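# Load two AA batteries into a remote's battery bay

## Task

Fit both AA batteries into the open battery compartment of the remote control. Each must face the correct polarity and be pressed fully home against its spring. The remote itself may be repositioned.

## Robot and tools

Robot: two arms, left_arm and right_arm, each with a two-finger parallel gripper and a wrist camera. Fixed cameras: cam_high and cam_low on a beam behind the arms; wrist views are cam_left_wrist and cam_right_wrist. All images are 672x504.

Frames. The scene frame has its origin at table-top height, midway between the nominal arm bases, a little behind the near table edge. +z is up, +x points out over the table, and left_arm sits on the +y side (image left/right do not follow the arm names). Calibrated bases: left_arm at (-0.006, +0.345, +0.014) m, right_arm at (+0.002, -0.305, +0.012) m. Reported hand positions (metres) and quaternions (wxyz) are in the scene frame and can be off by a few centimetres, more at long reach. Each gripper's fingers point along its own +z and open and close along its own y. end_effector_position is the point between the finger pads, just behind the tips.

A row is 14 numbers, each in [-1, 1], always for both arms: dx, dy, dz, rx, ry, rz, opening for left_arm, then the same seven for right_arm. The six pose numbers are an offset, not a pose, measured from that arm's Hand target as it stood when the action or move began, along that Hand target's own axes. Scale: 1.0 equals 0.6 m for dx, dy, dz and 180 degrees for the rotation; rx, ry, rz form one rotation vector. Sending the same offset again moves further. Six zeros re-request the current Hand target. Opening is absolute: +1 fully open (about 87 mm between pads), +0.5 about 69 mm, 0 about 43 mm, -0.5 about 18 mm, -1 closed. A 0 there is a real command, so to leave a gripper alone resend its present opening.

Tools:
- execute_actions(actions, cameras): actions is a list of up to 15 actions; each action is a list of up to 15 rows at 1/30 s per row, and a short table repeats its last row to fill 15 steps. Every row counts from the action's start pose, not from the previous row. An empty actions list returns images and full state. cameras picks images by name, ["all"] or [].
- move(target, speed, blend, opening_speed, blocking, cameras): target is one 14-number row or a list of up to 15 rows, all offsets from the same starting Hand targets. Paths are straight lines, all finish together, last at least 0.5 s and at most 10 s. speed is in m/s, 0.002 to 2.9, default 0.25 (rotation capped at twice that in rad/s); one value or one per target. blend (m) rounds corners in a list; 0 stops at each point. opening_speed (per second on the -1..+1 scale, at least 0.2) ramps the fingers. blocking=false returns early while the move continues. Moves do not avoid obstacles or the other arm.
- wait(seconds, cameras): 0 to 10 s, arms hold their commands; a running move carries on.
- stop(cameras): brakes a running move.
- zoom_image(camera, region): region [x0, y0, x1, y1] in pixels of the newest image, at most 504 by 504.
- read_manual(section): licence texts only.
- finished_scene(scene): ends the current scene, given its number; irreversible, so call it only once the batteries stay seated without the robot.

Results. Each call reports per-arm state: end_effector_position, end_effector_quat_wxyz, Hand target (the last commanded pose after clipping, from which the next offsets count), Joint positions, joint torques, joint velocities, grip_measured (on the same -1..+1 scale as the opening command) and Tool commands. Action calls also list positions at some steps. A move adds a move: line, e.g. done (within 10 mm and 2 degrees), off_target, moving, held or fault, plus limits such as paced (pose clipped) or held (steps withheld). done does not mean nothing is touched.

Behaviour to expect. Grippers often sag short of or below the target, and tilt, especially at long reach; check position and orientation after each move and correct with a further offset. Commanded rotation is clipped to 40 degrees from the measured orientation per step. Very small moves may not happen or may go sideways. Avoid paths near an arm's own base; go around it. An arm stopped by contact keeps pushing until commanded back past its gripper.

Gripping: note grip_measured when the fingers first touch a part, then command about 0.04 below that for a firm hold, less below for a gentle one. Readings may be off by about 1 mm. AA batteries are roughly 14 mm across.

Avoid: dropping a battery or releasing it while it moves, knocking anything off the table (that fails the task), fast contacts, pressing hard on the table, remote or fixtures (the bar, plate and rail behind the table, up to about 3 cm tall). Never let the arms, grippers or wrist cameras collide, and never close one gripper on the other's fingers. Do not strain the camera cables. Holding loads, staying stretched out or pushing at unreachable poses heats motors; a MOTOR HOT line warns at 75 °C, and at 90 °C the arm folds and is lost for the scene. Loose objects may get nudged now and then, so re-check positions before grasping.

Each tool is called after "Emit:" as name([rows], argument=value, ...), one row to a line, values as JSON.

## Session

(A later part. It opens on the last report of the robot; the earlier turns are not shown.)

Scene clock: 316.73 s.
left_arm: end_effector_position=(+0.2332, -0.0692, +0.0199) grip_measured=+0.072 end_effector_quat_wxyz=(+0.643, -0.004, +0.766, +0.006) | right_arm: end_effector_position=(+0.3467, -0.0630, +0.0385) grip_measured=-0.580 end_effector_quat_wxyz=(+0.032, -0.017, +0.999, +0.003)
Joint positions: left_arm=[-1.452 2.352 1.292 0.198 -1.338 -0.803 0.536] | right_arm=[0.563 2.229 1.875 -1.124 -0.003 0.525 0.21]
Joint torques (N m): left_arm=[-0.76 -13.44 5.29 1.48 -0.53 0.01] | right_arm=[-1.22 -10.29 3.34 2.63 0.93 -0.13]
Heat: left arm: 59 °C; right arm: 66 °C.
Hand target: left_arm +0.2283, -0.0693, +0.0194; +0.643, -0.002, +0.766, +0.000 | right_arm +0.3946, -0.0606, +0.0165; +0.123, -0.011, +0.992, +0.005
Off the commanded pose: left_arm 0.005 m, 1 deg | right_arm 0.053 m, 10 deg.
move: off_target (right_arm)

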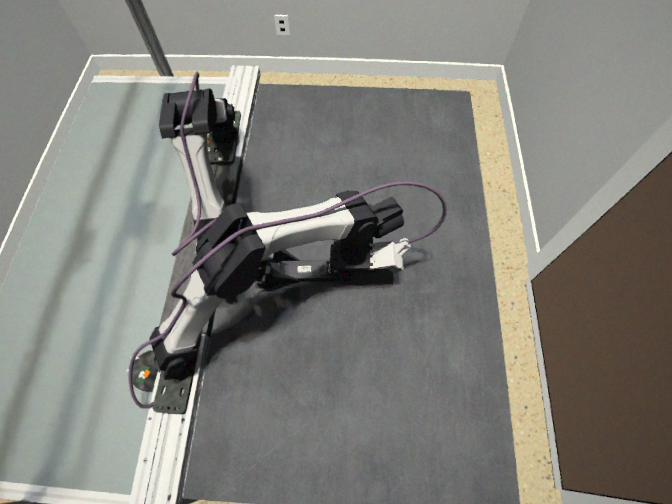

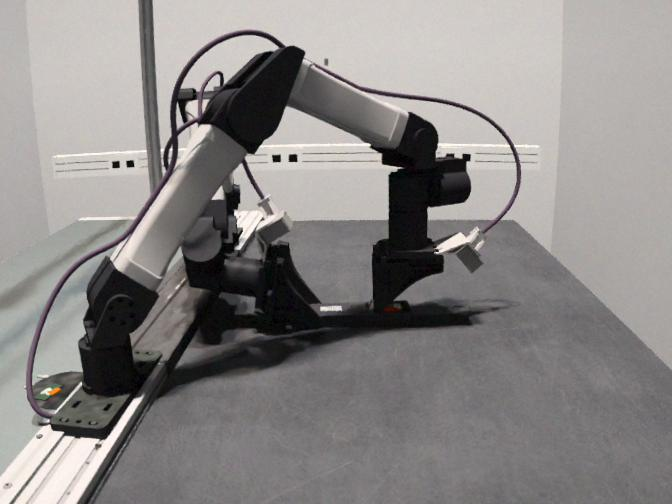

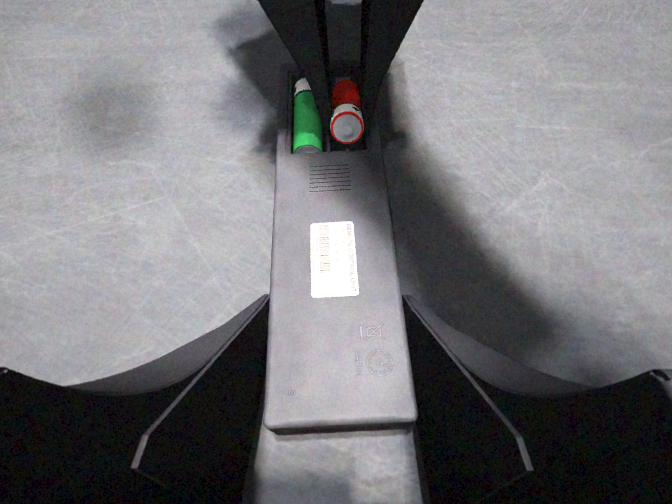

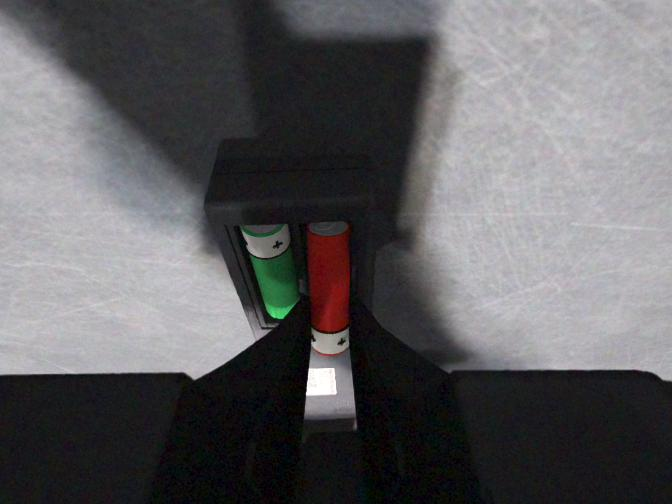

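Emit:
move([
  [0,0,0,0,0,0,0,0.06,0,-0.01,0,0,0,-0.66],
  [0,0,0,0,0,0,0,0.06,0,-0.01,0,0,0,-0.48],
], speed=0.05, opening_speed=0.5, cameras=["all"])

Emit:
zoom_image(camera="cam_low", region=[320, 230, 460, 335])

Emit:
zoom_image(camera="cam_left_wrist", region=[240, 30, 440, 180])

Scene clock: 318.80 s.
left_arm: end_effector_position=(+0.2332, -0.0692, +0.0199) grip_measured=+0.072 end_effector_quat_wxyz=(+0.643, -0.004, +0.766, +0.006) | right_arm: end_effector_position=(+0.3442, -0.0606, +0.0400) grip_measured=-0.480 end_effector_quat_wxyz=(+0.103, -0.018, +0.994, +0.014)
Joint positions: left_arm=[-1.452 2.352 1.292 0.198 -1.338 -0.803 0.536] | right_arm=[0.594 2.088 1.659 -0.919 0.059 0.551 0.26]
Joint torques (N m): left_arm=[-0.73 -13.41 5.29 1.47 -0.53 0] | right_arm=[-0.16 -7.38 2.3 1.93 0.46 -0.02]
Heat: left arm: 59 °C; right arm: 66 °C.
Hand target: left_arm +0.2283, -0.0693, +0.0194; +0.643, -0.002, +0.766, +0.000 | right_arm +0.3582, -0.0614, +0.0136; +0.123, -0.010, +0.992, +0.005
Off the commanded pose: left_arm 0.005 m, 1 deg | right_arm 0.030 m, 3 deg.
move: off_target (right_arm); target 2's new opening was sent with right_arm's hand 0.030 m and 3 deg from that target

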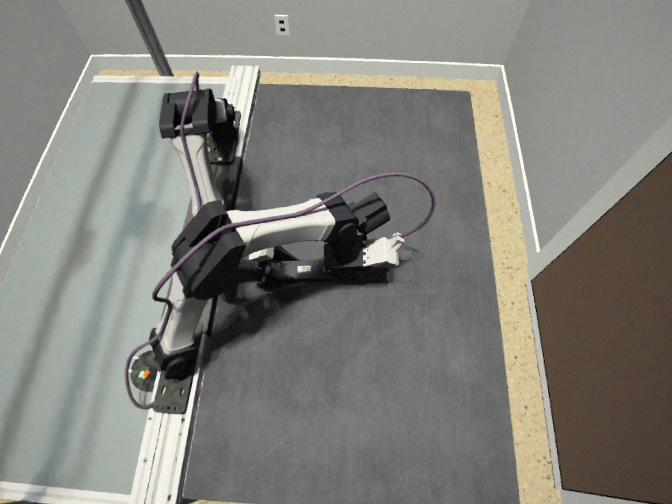

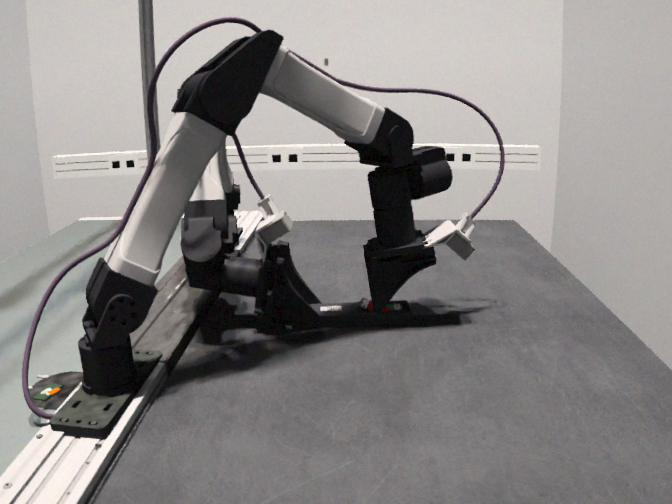

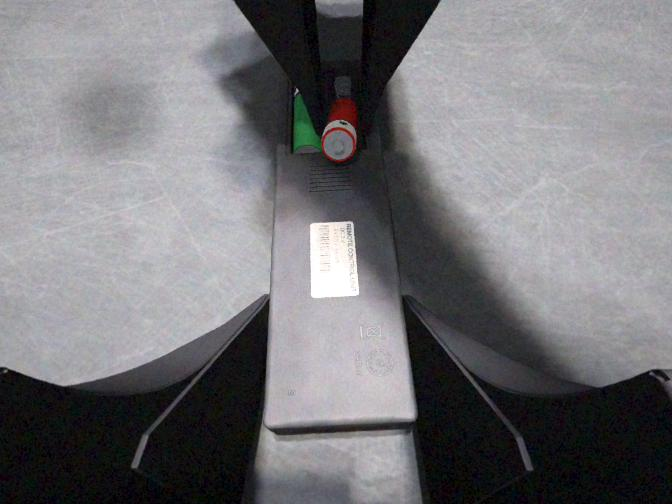

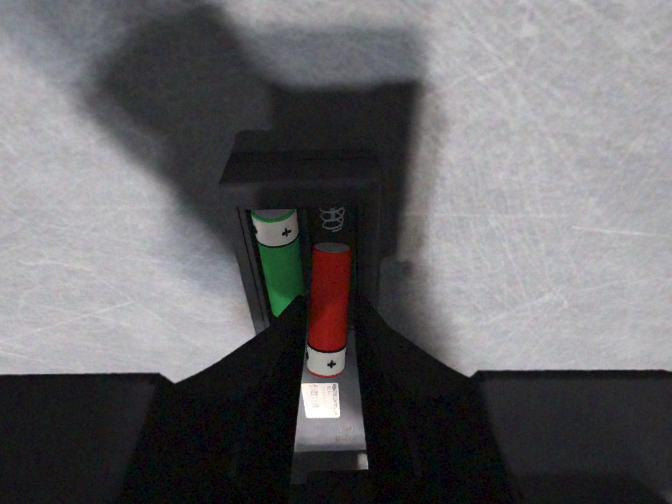

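Scaled by 3.600 from the camera's 672x504 image, which has a finer 960x720 frame.

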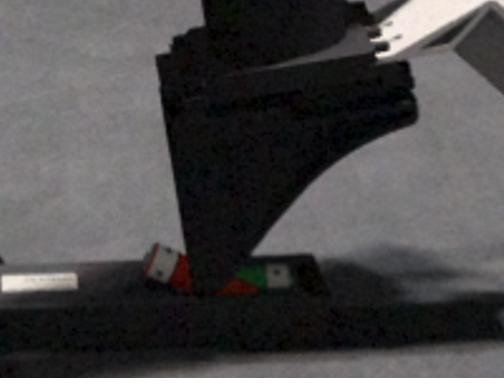

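Scaled by 2.520 from the camera's 672x504 image, which has a finer 960x720 frame.

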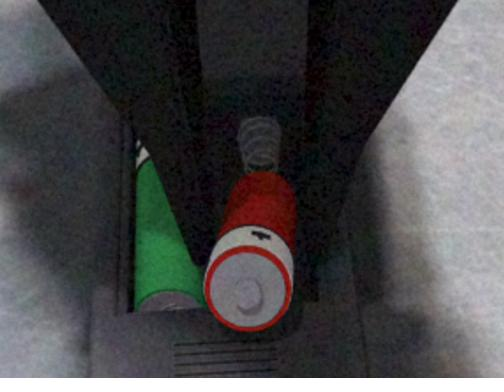

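Emit:
move([
  [0,0,0,0,0,0,0,0,0.0,0,0,0,0,-0.66],
  [0,0,0,0,0,0,0,-0.055,0.0,-0.04,0,0.02,0,-0.66],
], speed=0.05, opening_speed=0.7, cameras=["all"])

Emit:
zoom_image(camera="cam_low", region=[320, 230, 460, 335])

Emit:
zoom_image(camera="cam_left_wrist", region=[240, 30, 440, 180])

Scene clock: 321.37 s.
left_arm: end_effector_position=(+0.2332, -0.0692, +0.0199) grip_measured=+0.072 end_effector_quat_wxyz=(+0.643, -0.004, +0.766, +0.006) | right_arm: end_effector_position=(+0.3572, -0.0612, +0.0437) grip_measured=-0.586 end_effector_quat_wxyz=(+0.052, -0.017, +0.998, -0.002)
Joint positions: left_arm=[-1.452 2.352 1.292 0.198 -1.338 -0.803 0.536] | right_arm=[0.565 2.237 1.913 -1.125 0.027 0.526 0.207]
Joint torques (N m): left_arm=[-0.72 -13.42 5.29 1.47 -0.54 0.01] | right_arm=[-1.66 -11.19 7.88 1.16 0.36 -0.16]
Heat: left arm: 59 °C; right arm: 65 °C.
Hand target: left_arm +0.2283, -0.0693, +0.0194; +0.643, -0.002, +0.766, +0.000 | right_arm +0.3843, -0.0610, +0.0448; +0.091, -0.011, +0.996, +0.004
Off the commanded pose: left_arm 0.005 m, 1 deg | right_arm 0.027 m, 5 deg.
move: off_target (right_arm)

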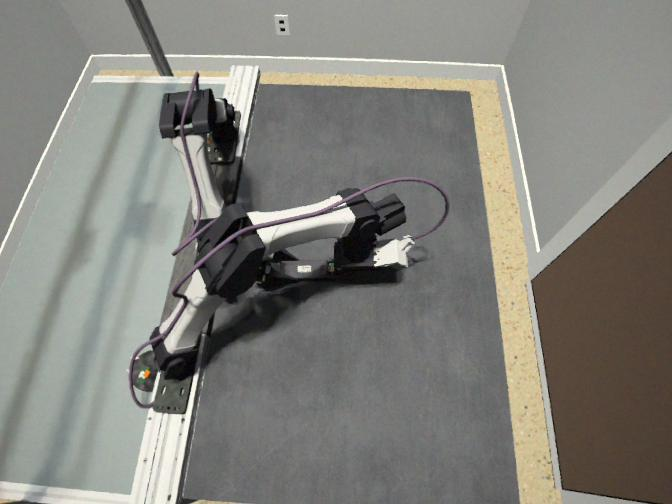

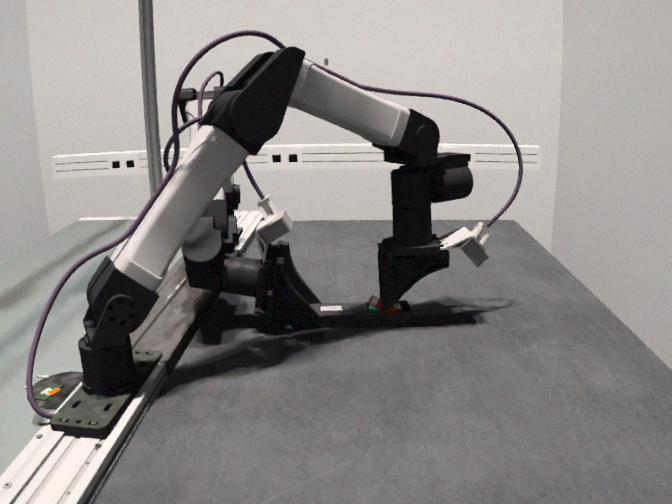

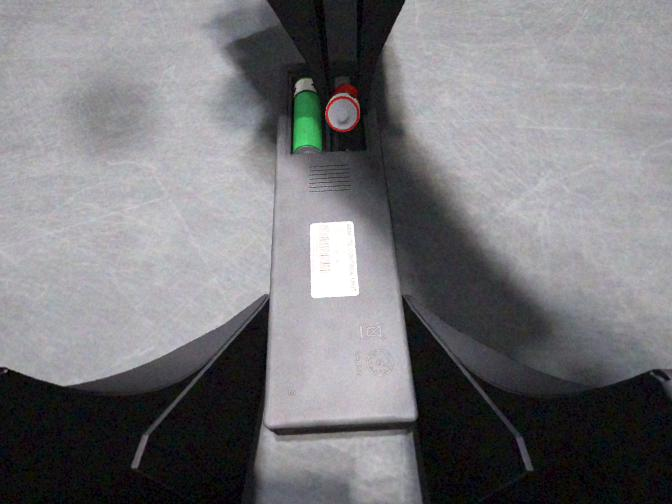

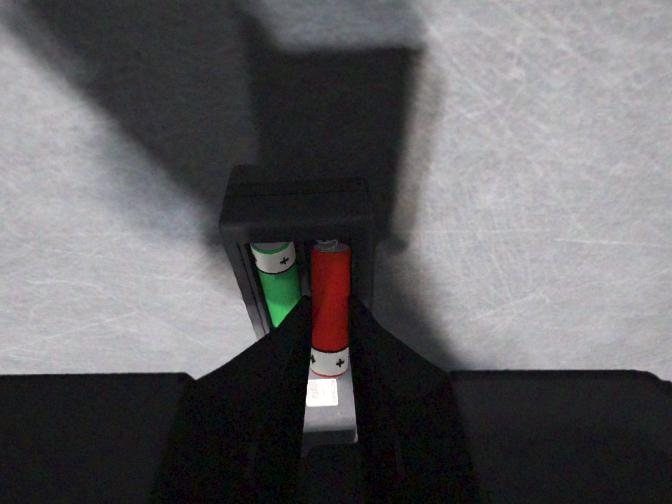

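Scaled by 3.600 from the camera's 672x504 image, which has a finer 960x720 frame.

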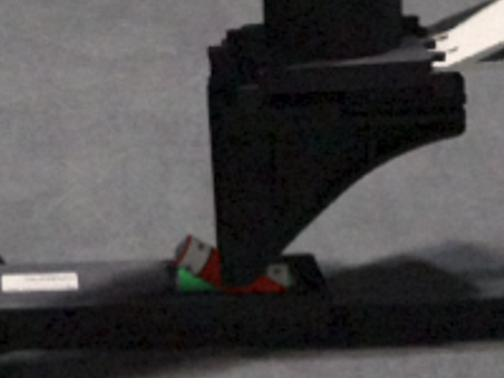

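Scaled by 2.520 from the camera's 672x504 image, which has a finer 960x720 frame.

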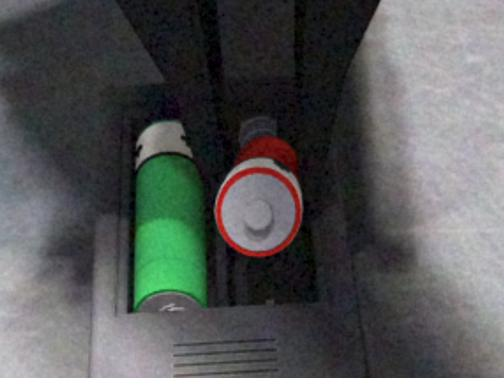

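Emit:
move([
  [0,0,0,0,0,0,0,-0.03,0,0.01,0,0,0,-0.66],
  [0,0,0,0,0,0,0,-0.035,0,0.05,0,-0.07,0,-0.66],
], speed=0.05, blend=[0.003,0], cameras=["all"])

Emit:
zoom_image(camera="cam_low", region=[320, 230, 460, 335])

Emit:
zoom_image(camera="cam_left_wrist", region=[240, 30, 440, 180])

Scene clock: 324.67 s.
left_arm: end_effector_position=(+0.2348, -0.0683, +0.0199) grip_measured=+0.072 end_effector_quat_wxyz=(+0.643, -0.005, +0.766, +0.007) | right_arm: end_effector_position=(+0.3604, -0.0609, +0.0409) grip_measured=-0.586 end_effector_quat_wxyz=(+0.109, -0.026, +0.994, +0.012)
Joint positions: left_arm=[-1.449 2.352 1.292 0.198 -1.338 -0.802 0.536] | right_arm=[0.578 2.132 1.73 -0.936 0.063 0.517 0.207]
Joint torques (N m): left_arm=[-1.05 -13.41 5.3 1.48 -0.54 0.01] | right_arm=[-1.36 -8.44 3.33 2.99 1.1 -0.08]
Heat: left arm: 59 °C; right arm: 66 °C.
Hand target: left_arm +0.2282, -0.0693, +0.0193; +0.643, -0.002, +0.766, +0.000 | right_arm +0.4105, -0.0602, +0.0192; +0.200, -0.010, +0.980, +0.005
Off the commanded pose: left_arm 0.007 m, 1 deg | right_arm 0.055 m, 11 deg.
move: off_target (right_arm)

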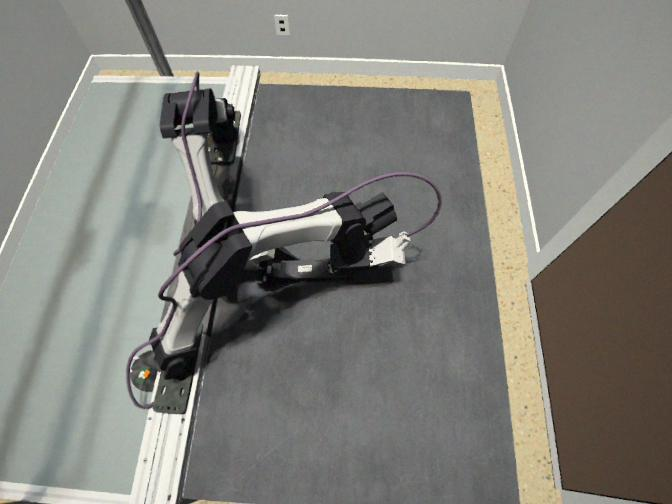

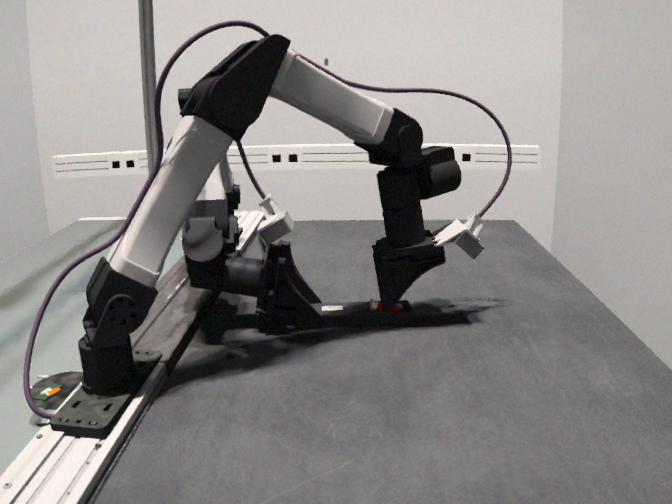

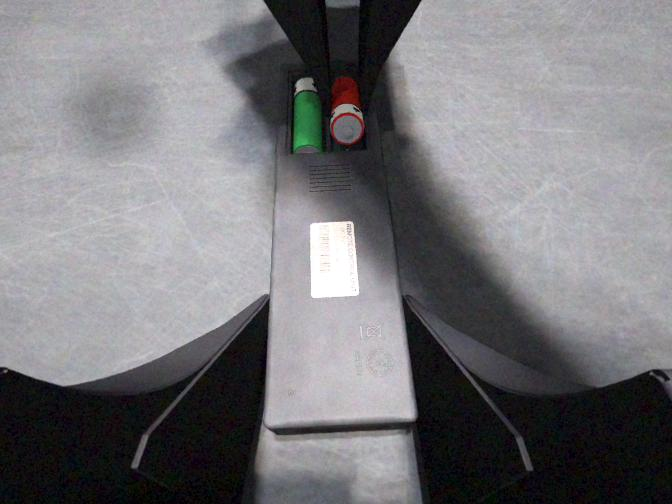

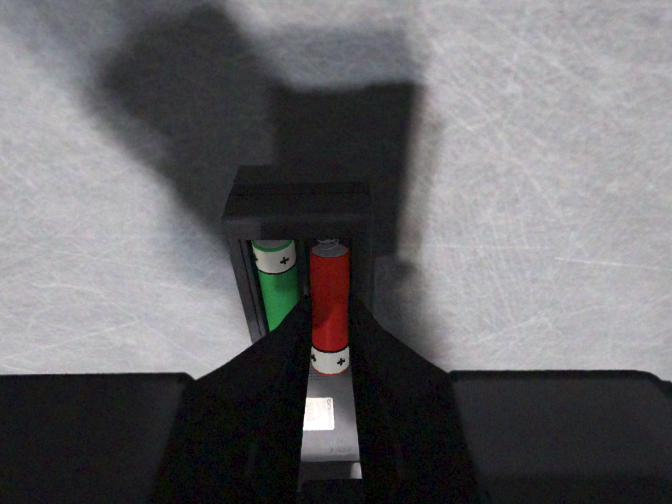

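Scaled by 3.600 from the camera's 672x504 image, which has a finer 960x720 frame.

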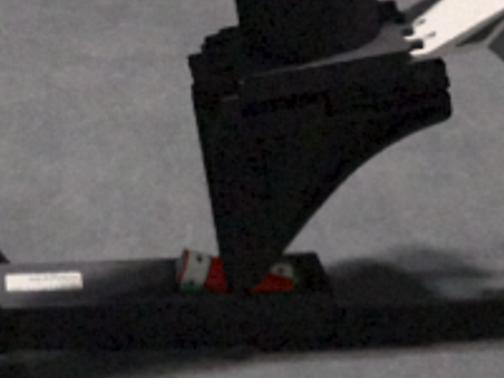

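Scaled by 2.520 from the camera's 672x504 image, which has a finer 960x720 frame.

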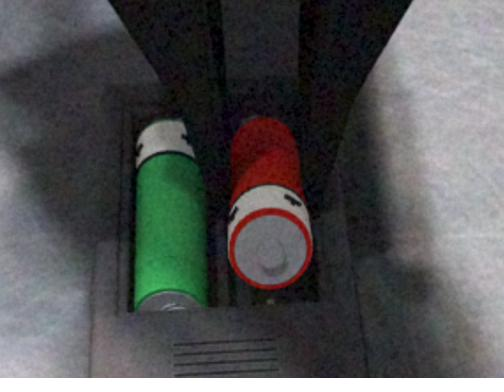

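Emit:
move(target=[0,0,0,0,0,0,0,-0.025,0,0.025,0,-0.025,0,-0.66], speed=0.05, cameras=["all"])

Emit:
zoom_image(camera="cam_low", region=[320, 230, 460, 335])

Emit:
zoom_image(camera="cam_left_wrist", region=[240, 30, 440, 180])

Scene clock: 326.13 s.
left_arm: end_effector_position=(+0.2348, -0.0683, +0.0199) grip_measured=+0.072 end_effector_quat_wxyz=(+0.643, -0.005, +0.766, +0.007) | right_arm: end_effector_position=(+0.3612, -0.0610, +0.0407) grip_measured=-0.586 end_effector_quat_wxyz=(+0.114, -0.025, +0.993, +0.013)
Joint positions: left_arm=[-1.449 2.352 1.292 0.198 -1.338 -0.802 0.536] | right_arm=[0.578 2.124 1.717 -0.92 0.067 0.52 0.207]
Joint torques (N m): left_arm=[-1.05 -13.41 5.29 1.47 -0.54 0] | right_arm=[-1.88 -6.79 3.06 3.65 1.39 -0.22]
Heat: left arm: 59 °C; right arm: 65 °C.
Hand target: left_arm +0.2282, -0.0693, +0.0193; +0.643, -0.002, +0.766, +0.000 | right_arm +0.4301, -0.0598, +0.0112; +0.238, -0.010, +0.971, +0.006
Off the commanded pose: left_arm 0.007 m, 1 deg | right_arm 0.075 m, 15 deg.
move: off_target (right_arm)

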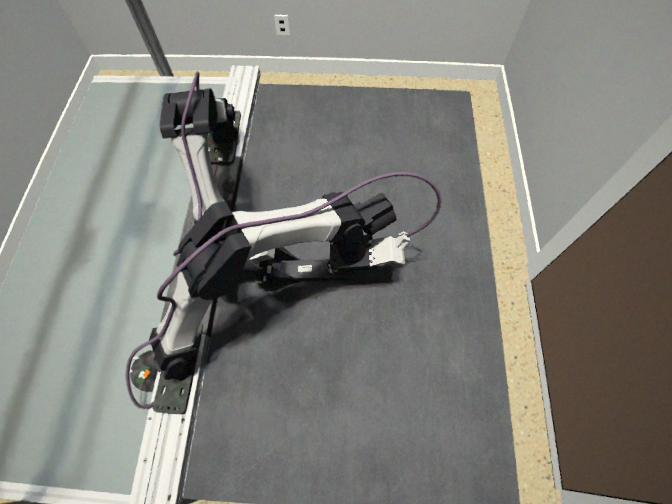

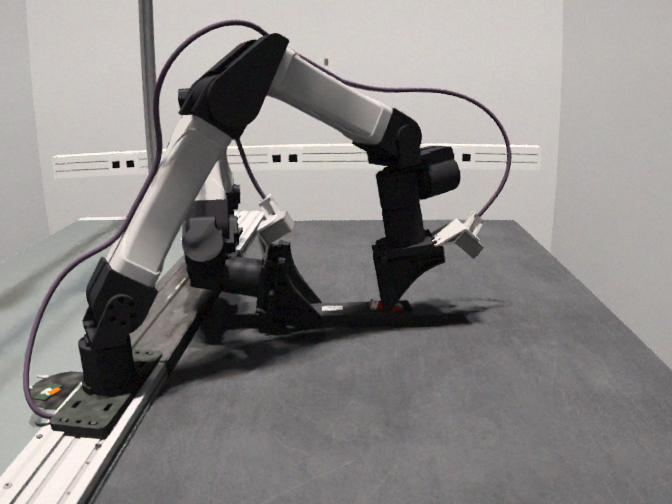

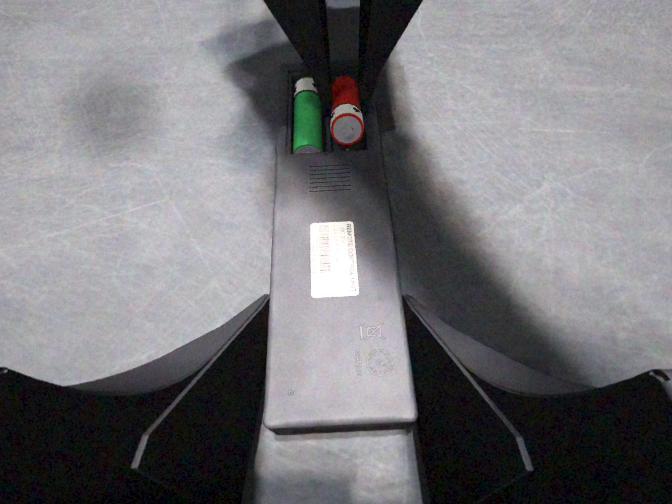

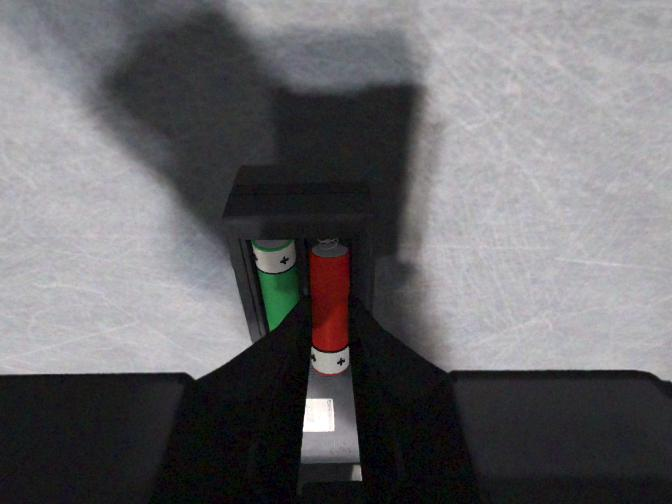

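Scaled by 3.600 from the camera's 672x504 image, which has a finer 960x720 frame.

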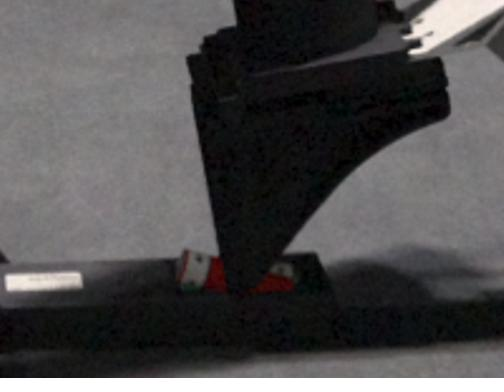

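Scaled by 2.520 from the camera's 672x504 image, which has a finer 960x720 frame.

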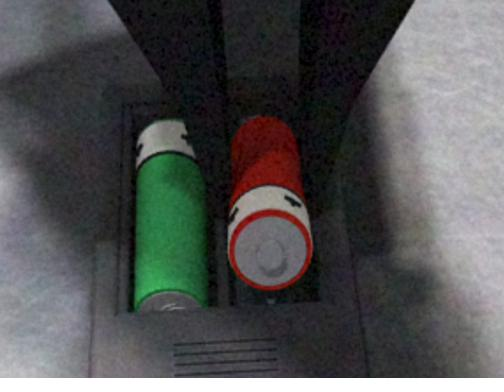

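Emit:
move([
  [0,0,0,0,0,0,0,0.06,0,0.04,0,0,0,-0.66],
  [0,0,0,0,0,0,0,0.06,0,0.04,0,0,0,-0.5],
], speed=0.06, opening_speed=0.5, cameras=["all"])

Emit:
zoom_image(camera="cam_low", region=[320, 230, 460, 335])

Emit:
zoom_image(camera="cam_left_wrist", region=[240, 30, 440, 180])

Scene clock: 328.90 s.
left_arm: end_effector_position=(+0.2421, -0.0630, +0.0197) grip_measured=+0.071 end_effector_quat_wxyz=(+0.644, -0.012, +0.765, +0.015) | right_arm: end_effector_position=(+0.3891, -0.0483, +0.0371) grip_measured=-0.555 end_effector_quat_wxyz=(+0.235, -0.023, +0.971, +0.041)
Joint positions: left_arm=[-1.431 2.352 1.29 0.199 -1.342 -0.802 0.536] | right_arm=[0.602 2.03 1.509 -0.57 0.156 0.522 0.223]
Joint torques (N m): left_arm=[-2.43 -13.44 5.37 1.47 -0.5 0.02] | right_arm=[-1.36 0.46 1.29 2.87 0.71 -0.11]
Heat: left arm: 59 °C; right arm: 64 °C.
Hand target: left_arm +0.2283, -0.0692, +0.0193; +0.643, -0.002, +0.766, +0.000 | right_arm +0.4093, -0.0600, -0.0267; +0.238, -0.010, +0.971, +0.006
Off the commanded pose: left_arm 0.015 m, 2 deg | right_arm 0.068 m, 4 deg.
move: off_target (left_arm, right_arm); target 2's new opening was sent with right_arm's hand 0.083 m and 8 deg from that target

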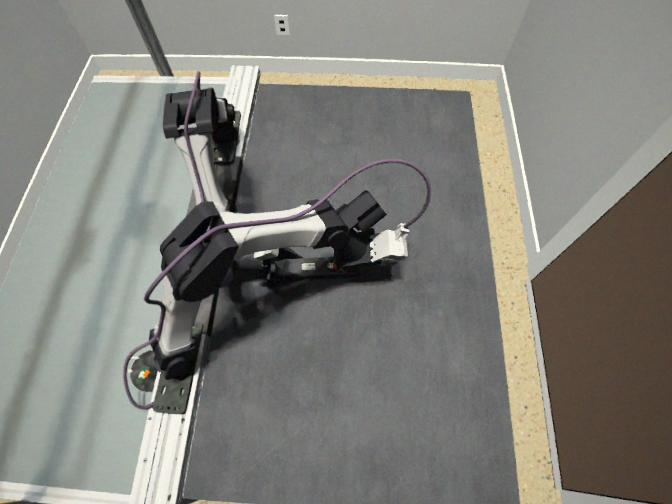

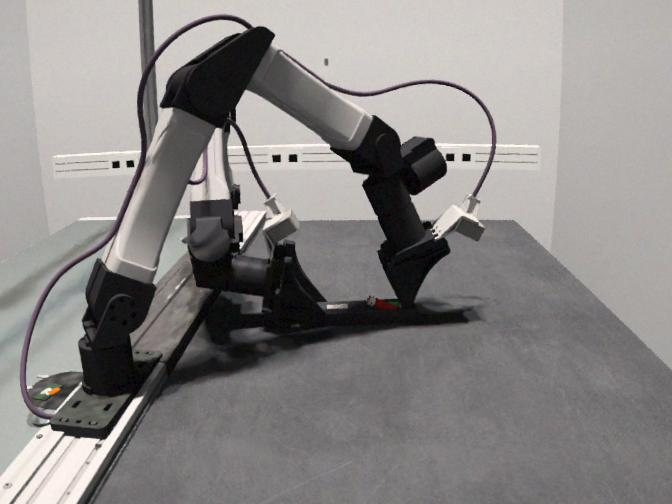

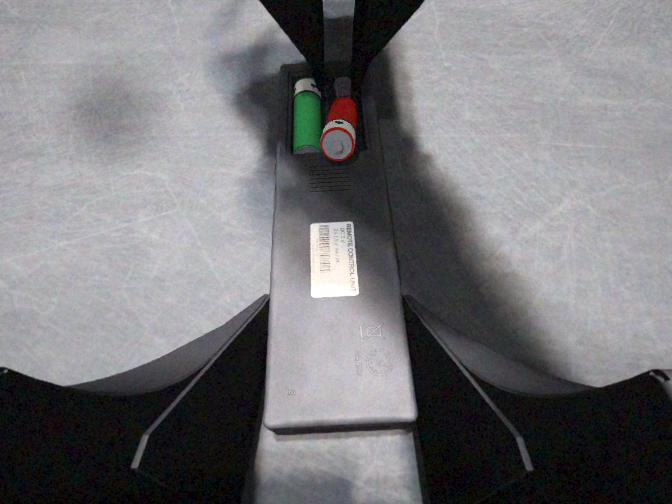

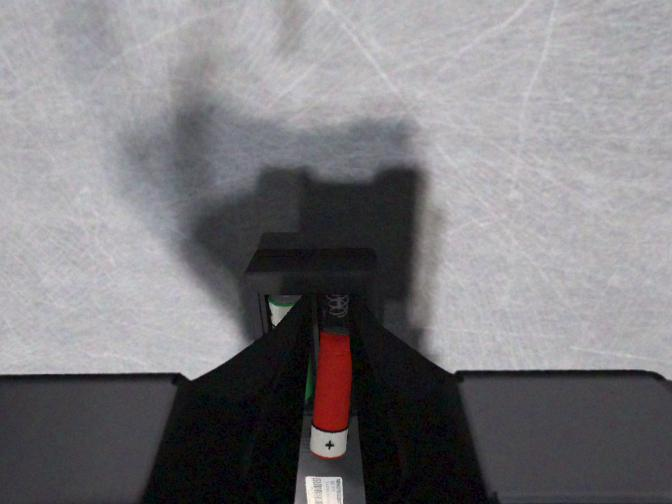

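Scaled by 3.600 from the camera's 672x504 image, which has a finer 960x720 frame.

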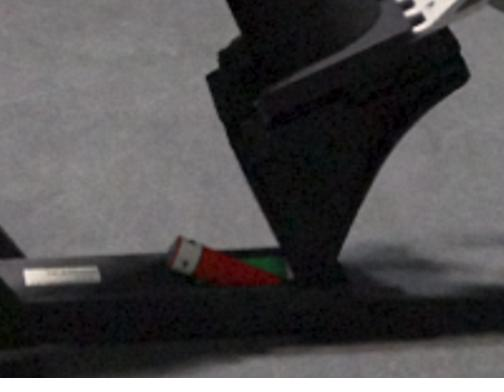

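Scaled by 2.520 from the camera's 672x504 image, which has a finer 960x720 frame.

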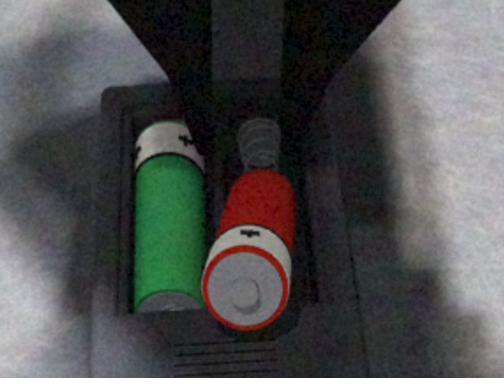

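Emit:
move(target=[0,0,0,0,0,0,0,0.008,0,-0.17,0,0.06,0,-0.4], speed=0.08, cameras=["all"])

Emit:
zoom_image(camera="cam_low", region=[320, 230, 460, 335])

Scene clock: 331.57 s.
left_arm: end_effector_position=(+0.2308, -0.0698, +0.0196) grip_measured=+0.071 end_effector_quat_wxyz=(+0.644, -0.001, +0.765, +0.005) | right_arm: end_effector_position=(+0.3542, -0.0652, +0.0567) grip_measured=-0.400 end_effector_quat_wxyz=(+0.144, -0.016, +0.989, -0.002)
Joint positions: left_arm=[-1.458 2.352 1.29 0.199 -1.339 -0.802 0.536] | right_arm=[0.601 2.045 1.656 -0.906 0.131 0.552 0.3]
Joint torques (N m): left_arm=[-0.29 -13.41 5.49 1.46 -0.52 0.01] | right_arm=[-0.12 -10.7 7.68 0.83 0.05 0]
Heat: left arm: 59 °C; right arm: 64 °C.
Hand target: left_arm +0.2282, -0.0693, +0.0193; +0.643, -0.001, +0.766, +0.000 | right_arm +0.3579, -0.0617, +0.0614; +0.146, -0.010, +0.989, +0.005
Off the commanded pose: left_arm 0.003 m, 1 deg | right_arm 0.007 m, 1 deg.
move: done

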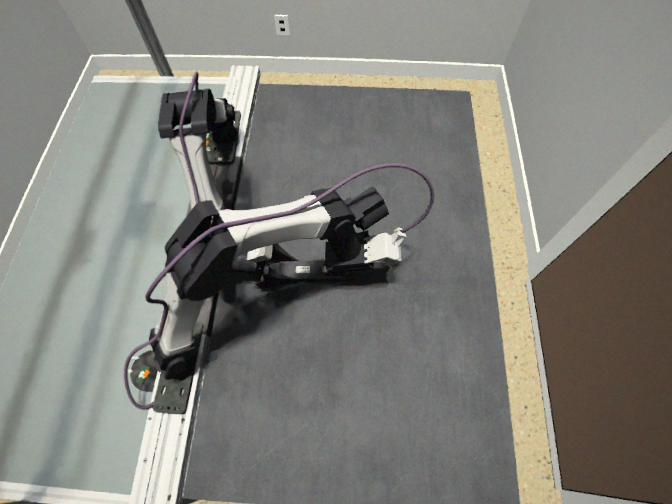

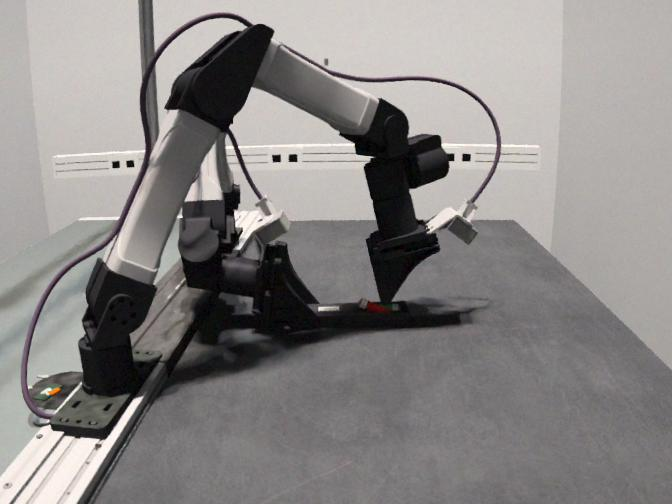

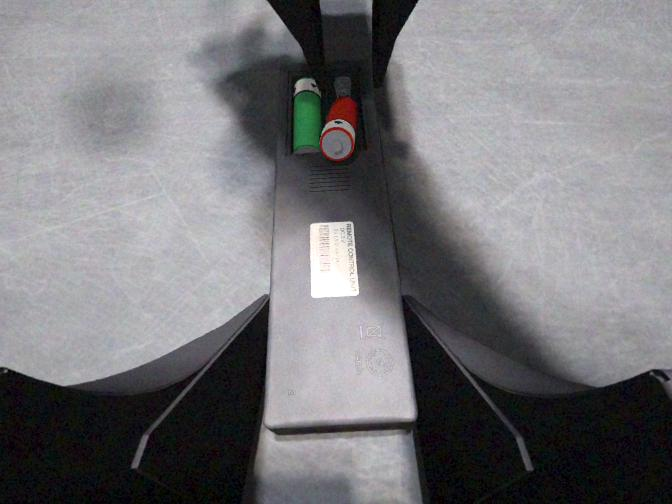

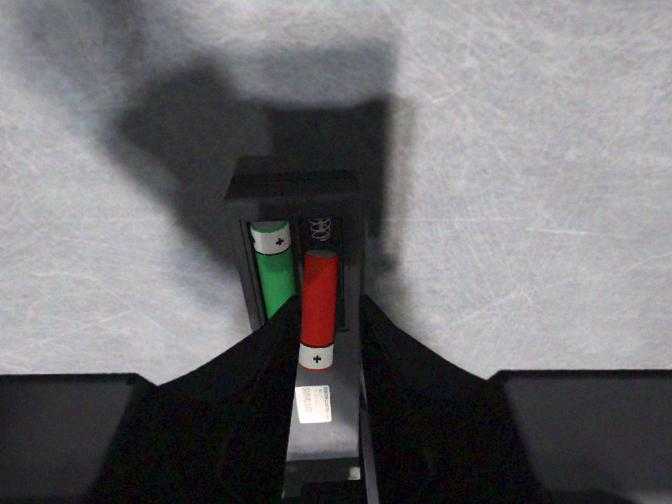

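Scaled by 3.600 from the camera's 672x504 image, which has a finer 960x720 frame.

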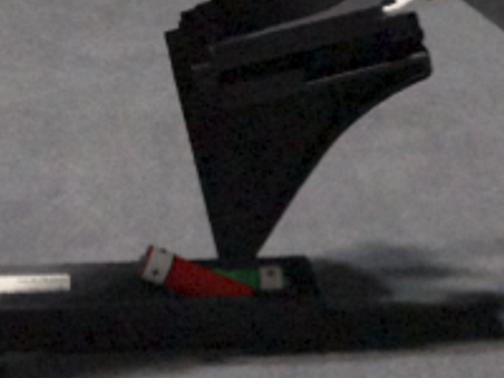

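Emit:
move([
  [0,0,0,0,0,0,0,0.048,0.005,-0.0145,0,0,0,-0.4],
  [0,0,0,0,0,0,0,0.0585,0.005,0.0206,0,0,0,-0.4],
  [0,0,0,0,0,0,0,0.0585,0.005,0.0206,0,0,0,-0.66],
], speed=0.07, blend=[0.005,0,0], opening_speed=0.6, cameras=["all"])

Emit:
zoom_image(camera="cam_low", region=[320, 230, 460, 335])

Emit:
zoom_image(camera="cam_left_wrist", region=[240, 30, 440, 180])

Scene clock: 333.70 s.
left_arm: end_effector_position=(+0.2308, -0.0698, +0.0196) grip_measured=+0.071 end_effector_quat_wxyz=(+0.644, -0.001, +0.765, +0.005) | right_arm: end_effector_position=(+0.3254, -0.0596, +0.0428) grip_measured=-0.573 end_effector_quat_wxyz=(+0.136, -0.015, +0.991, +0.003)
Joint positions: left_arm=[-1.458 2.352 1.29 0.199 -1.339 -0.802 0.536] | right_arm=[0.648 1.988 1.519 -0.84 0.128 0.603 0.214]
Joint torques (N m): left_arm=[-0.29 -13.41 5.49 1.46 -0.52 0.01] | right_arm=[0.17 -11.03 3.63 1.27 0.22 -0.02]
Heat: left arm: 59 °C; right arm: 64 °C.
Hand target: left_arm +0.2282, -0.0693, +0.0193; +0.643, -0.001, +0.766, +0.000 | right_arm +0.3278, -0.0593, +0.0395; +0.146, -0.010, +0.989, +0.005
Off the commanded pose: left_arm 0.003 m, 1 deg | right_arm 0.004 m, 1 deg.
move: done

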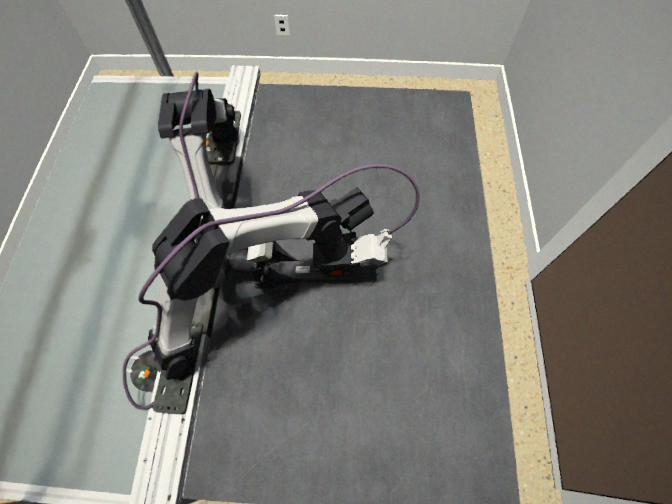

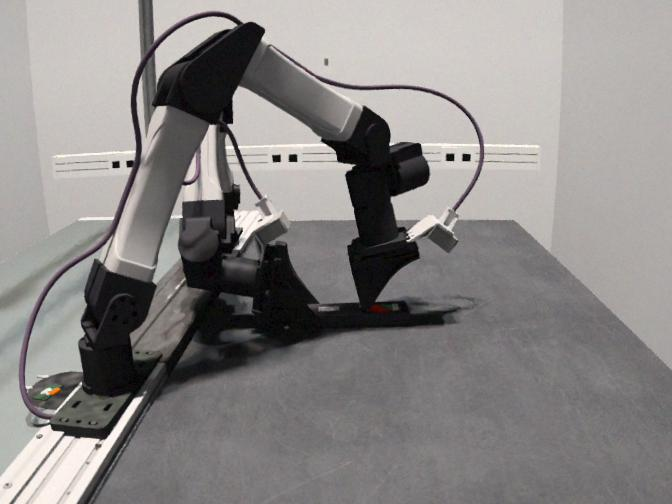

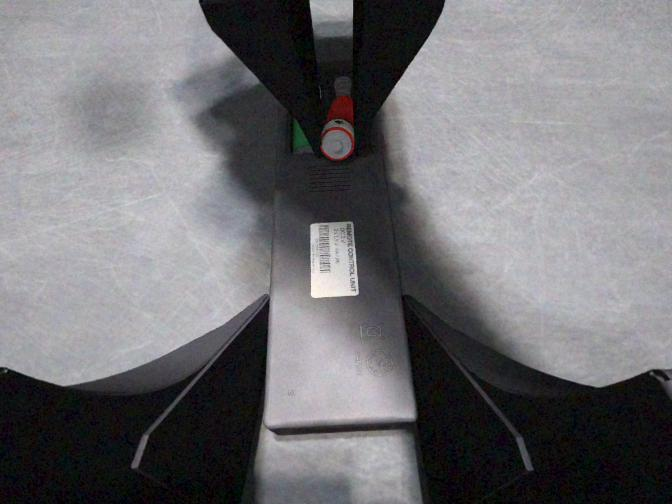

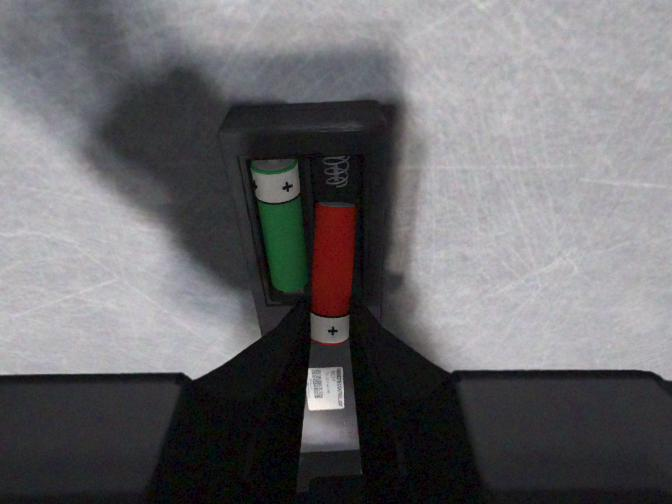

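Scaled by 3.600 from the camera's 672x504 image, which has a finer 960x720 frame.

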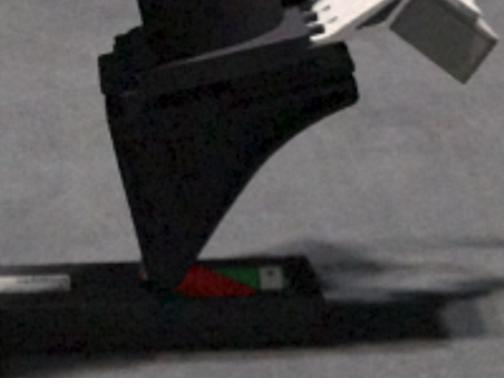

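Scaled by 2.520 from the camera's 672x504 image, which has a finer 960x720 frame.

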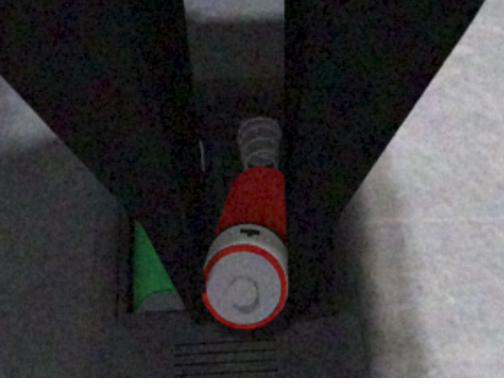

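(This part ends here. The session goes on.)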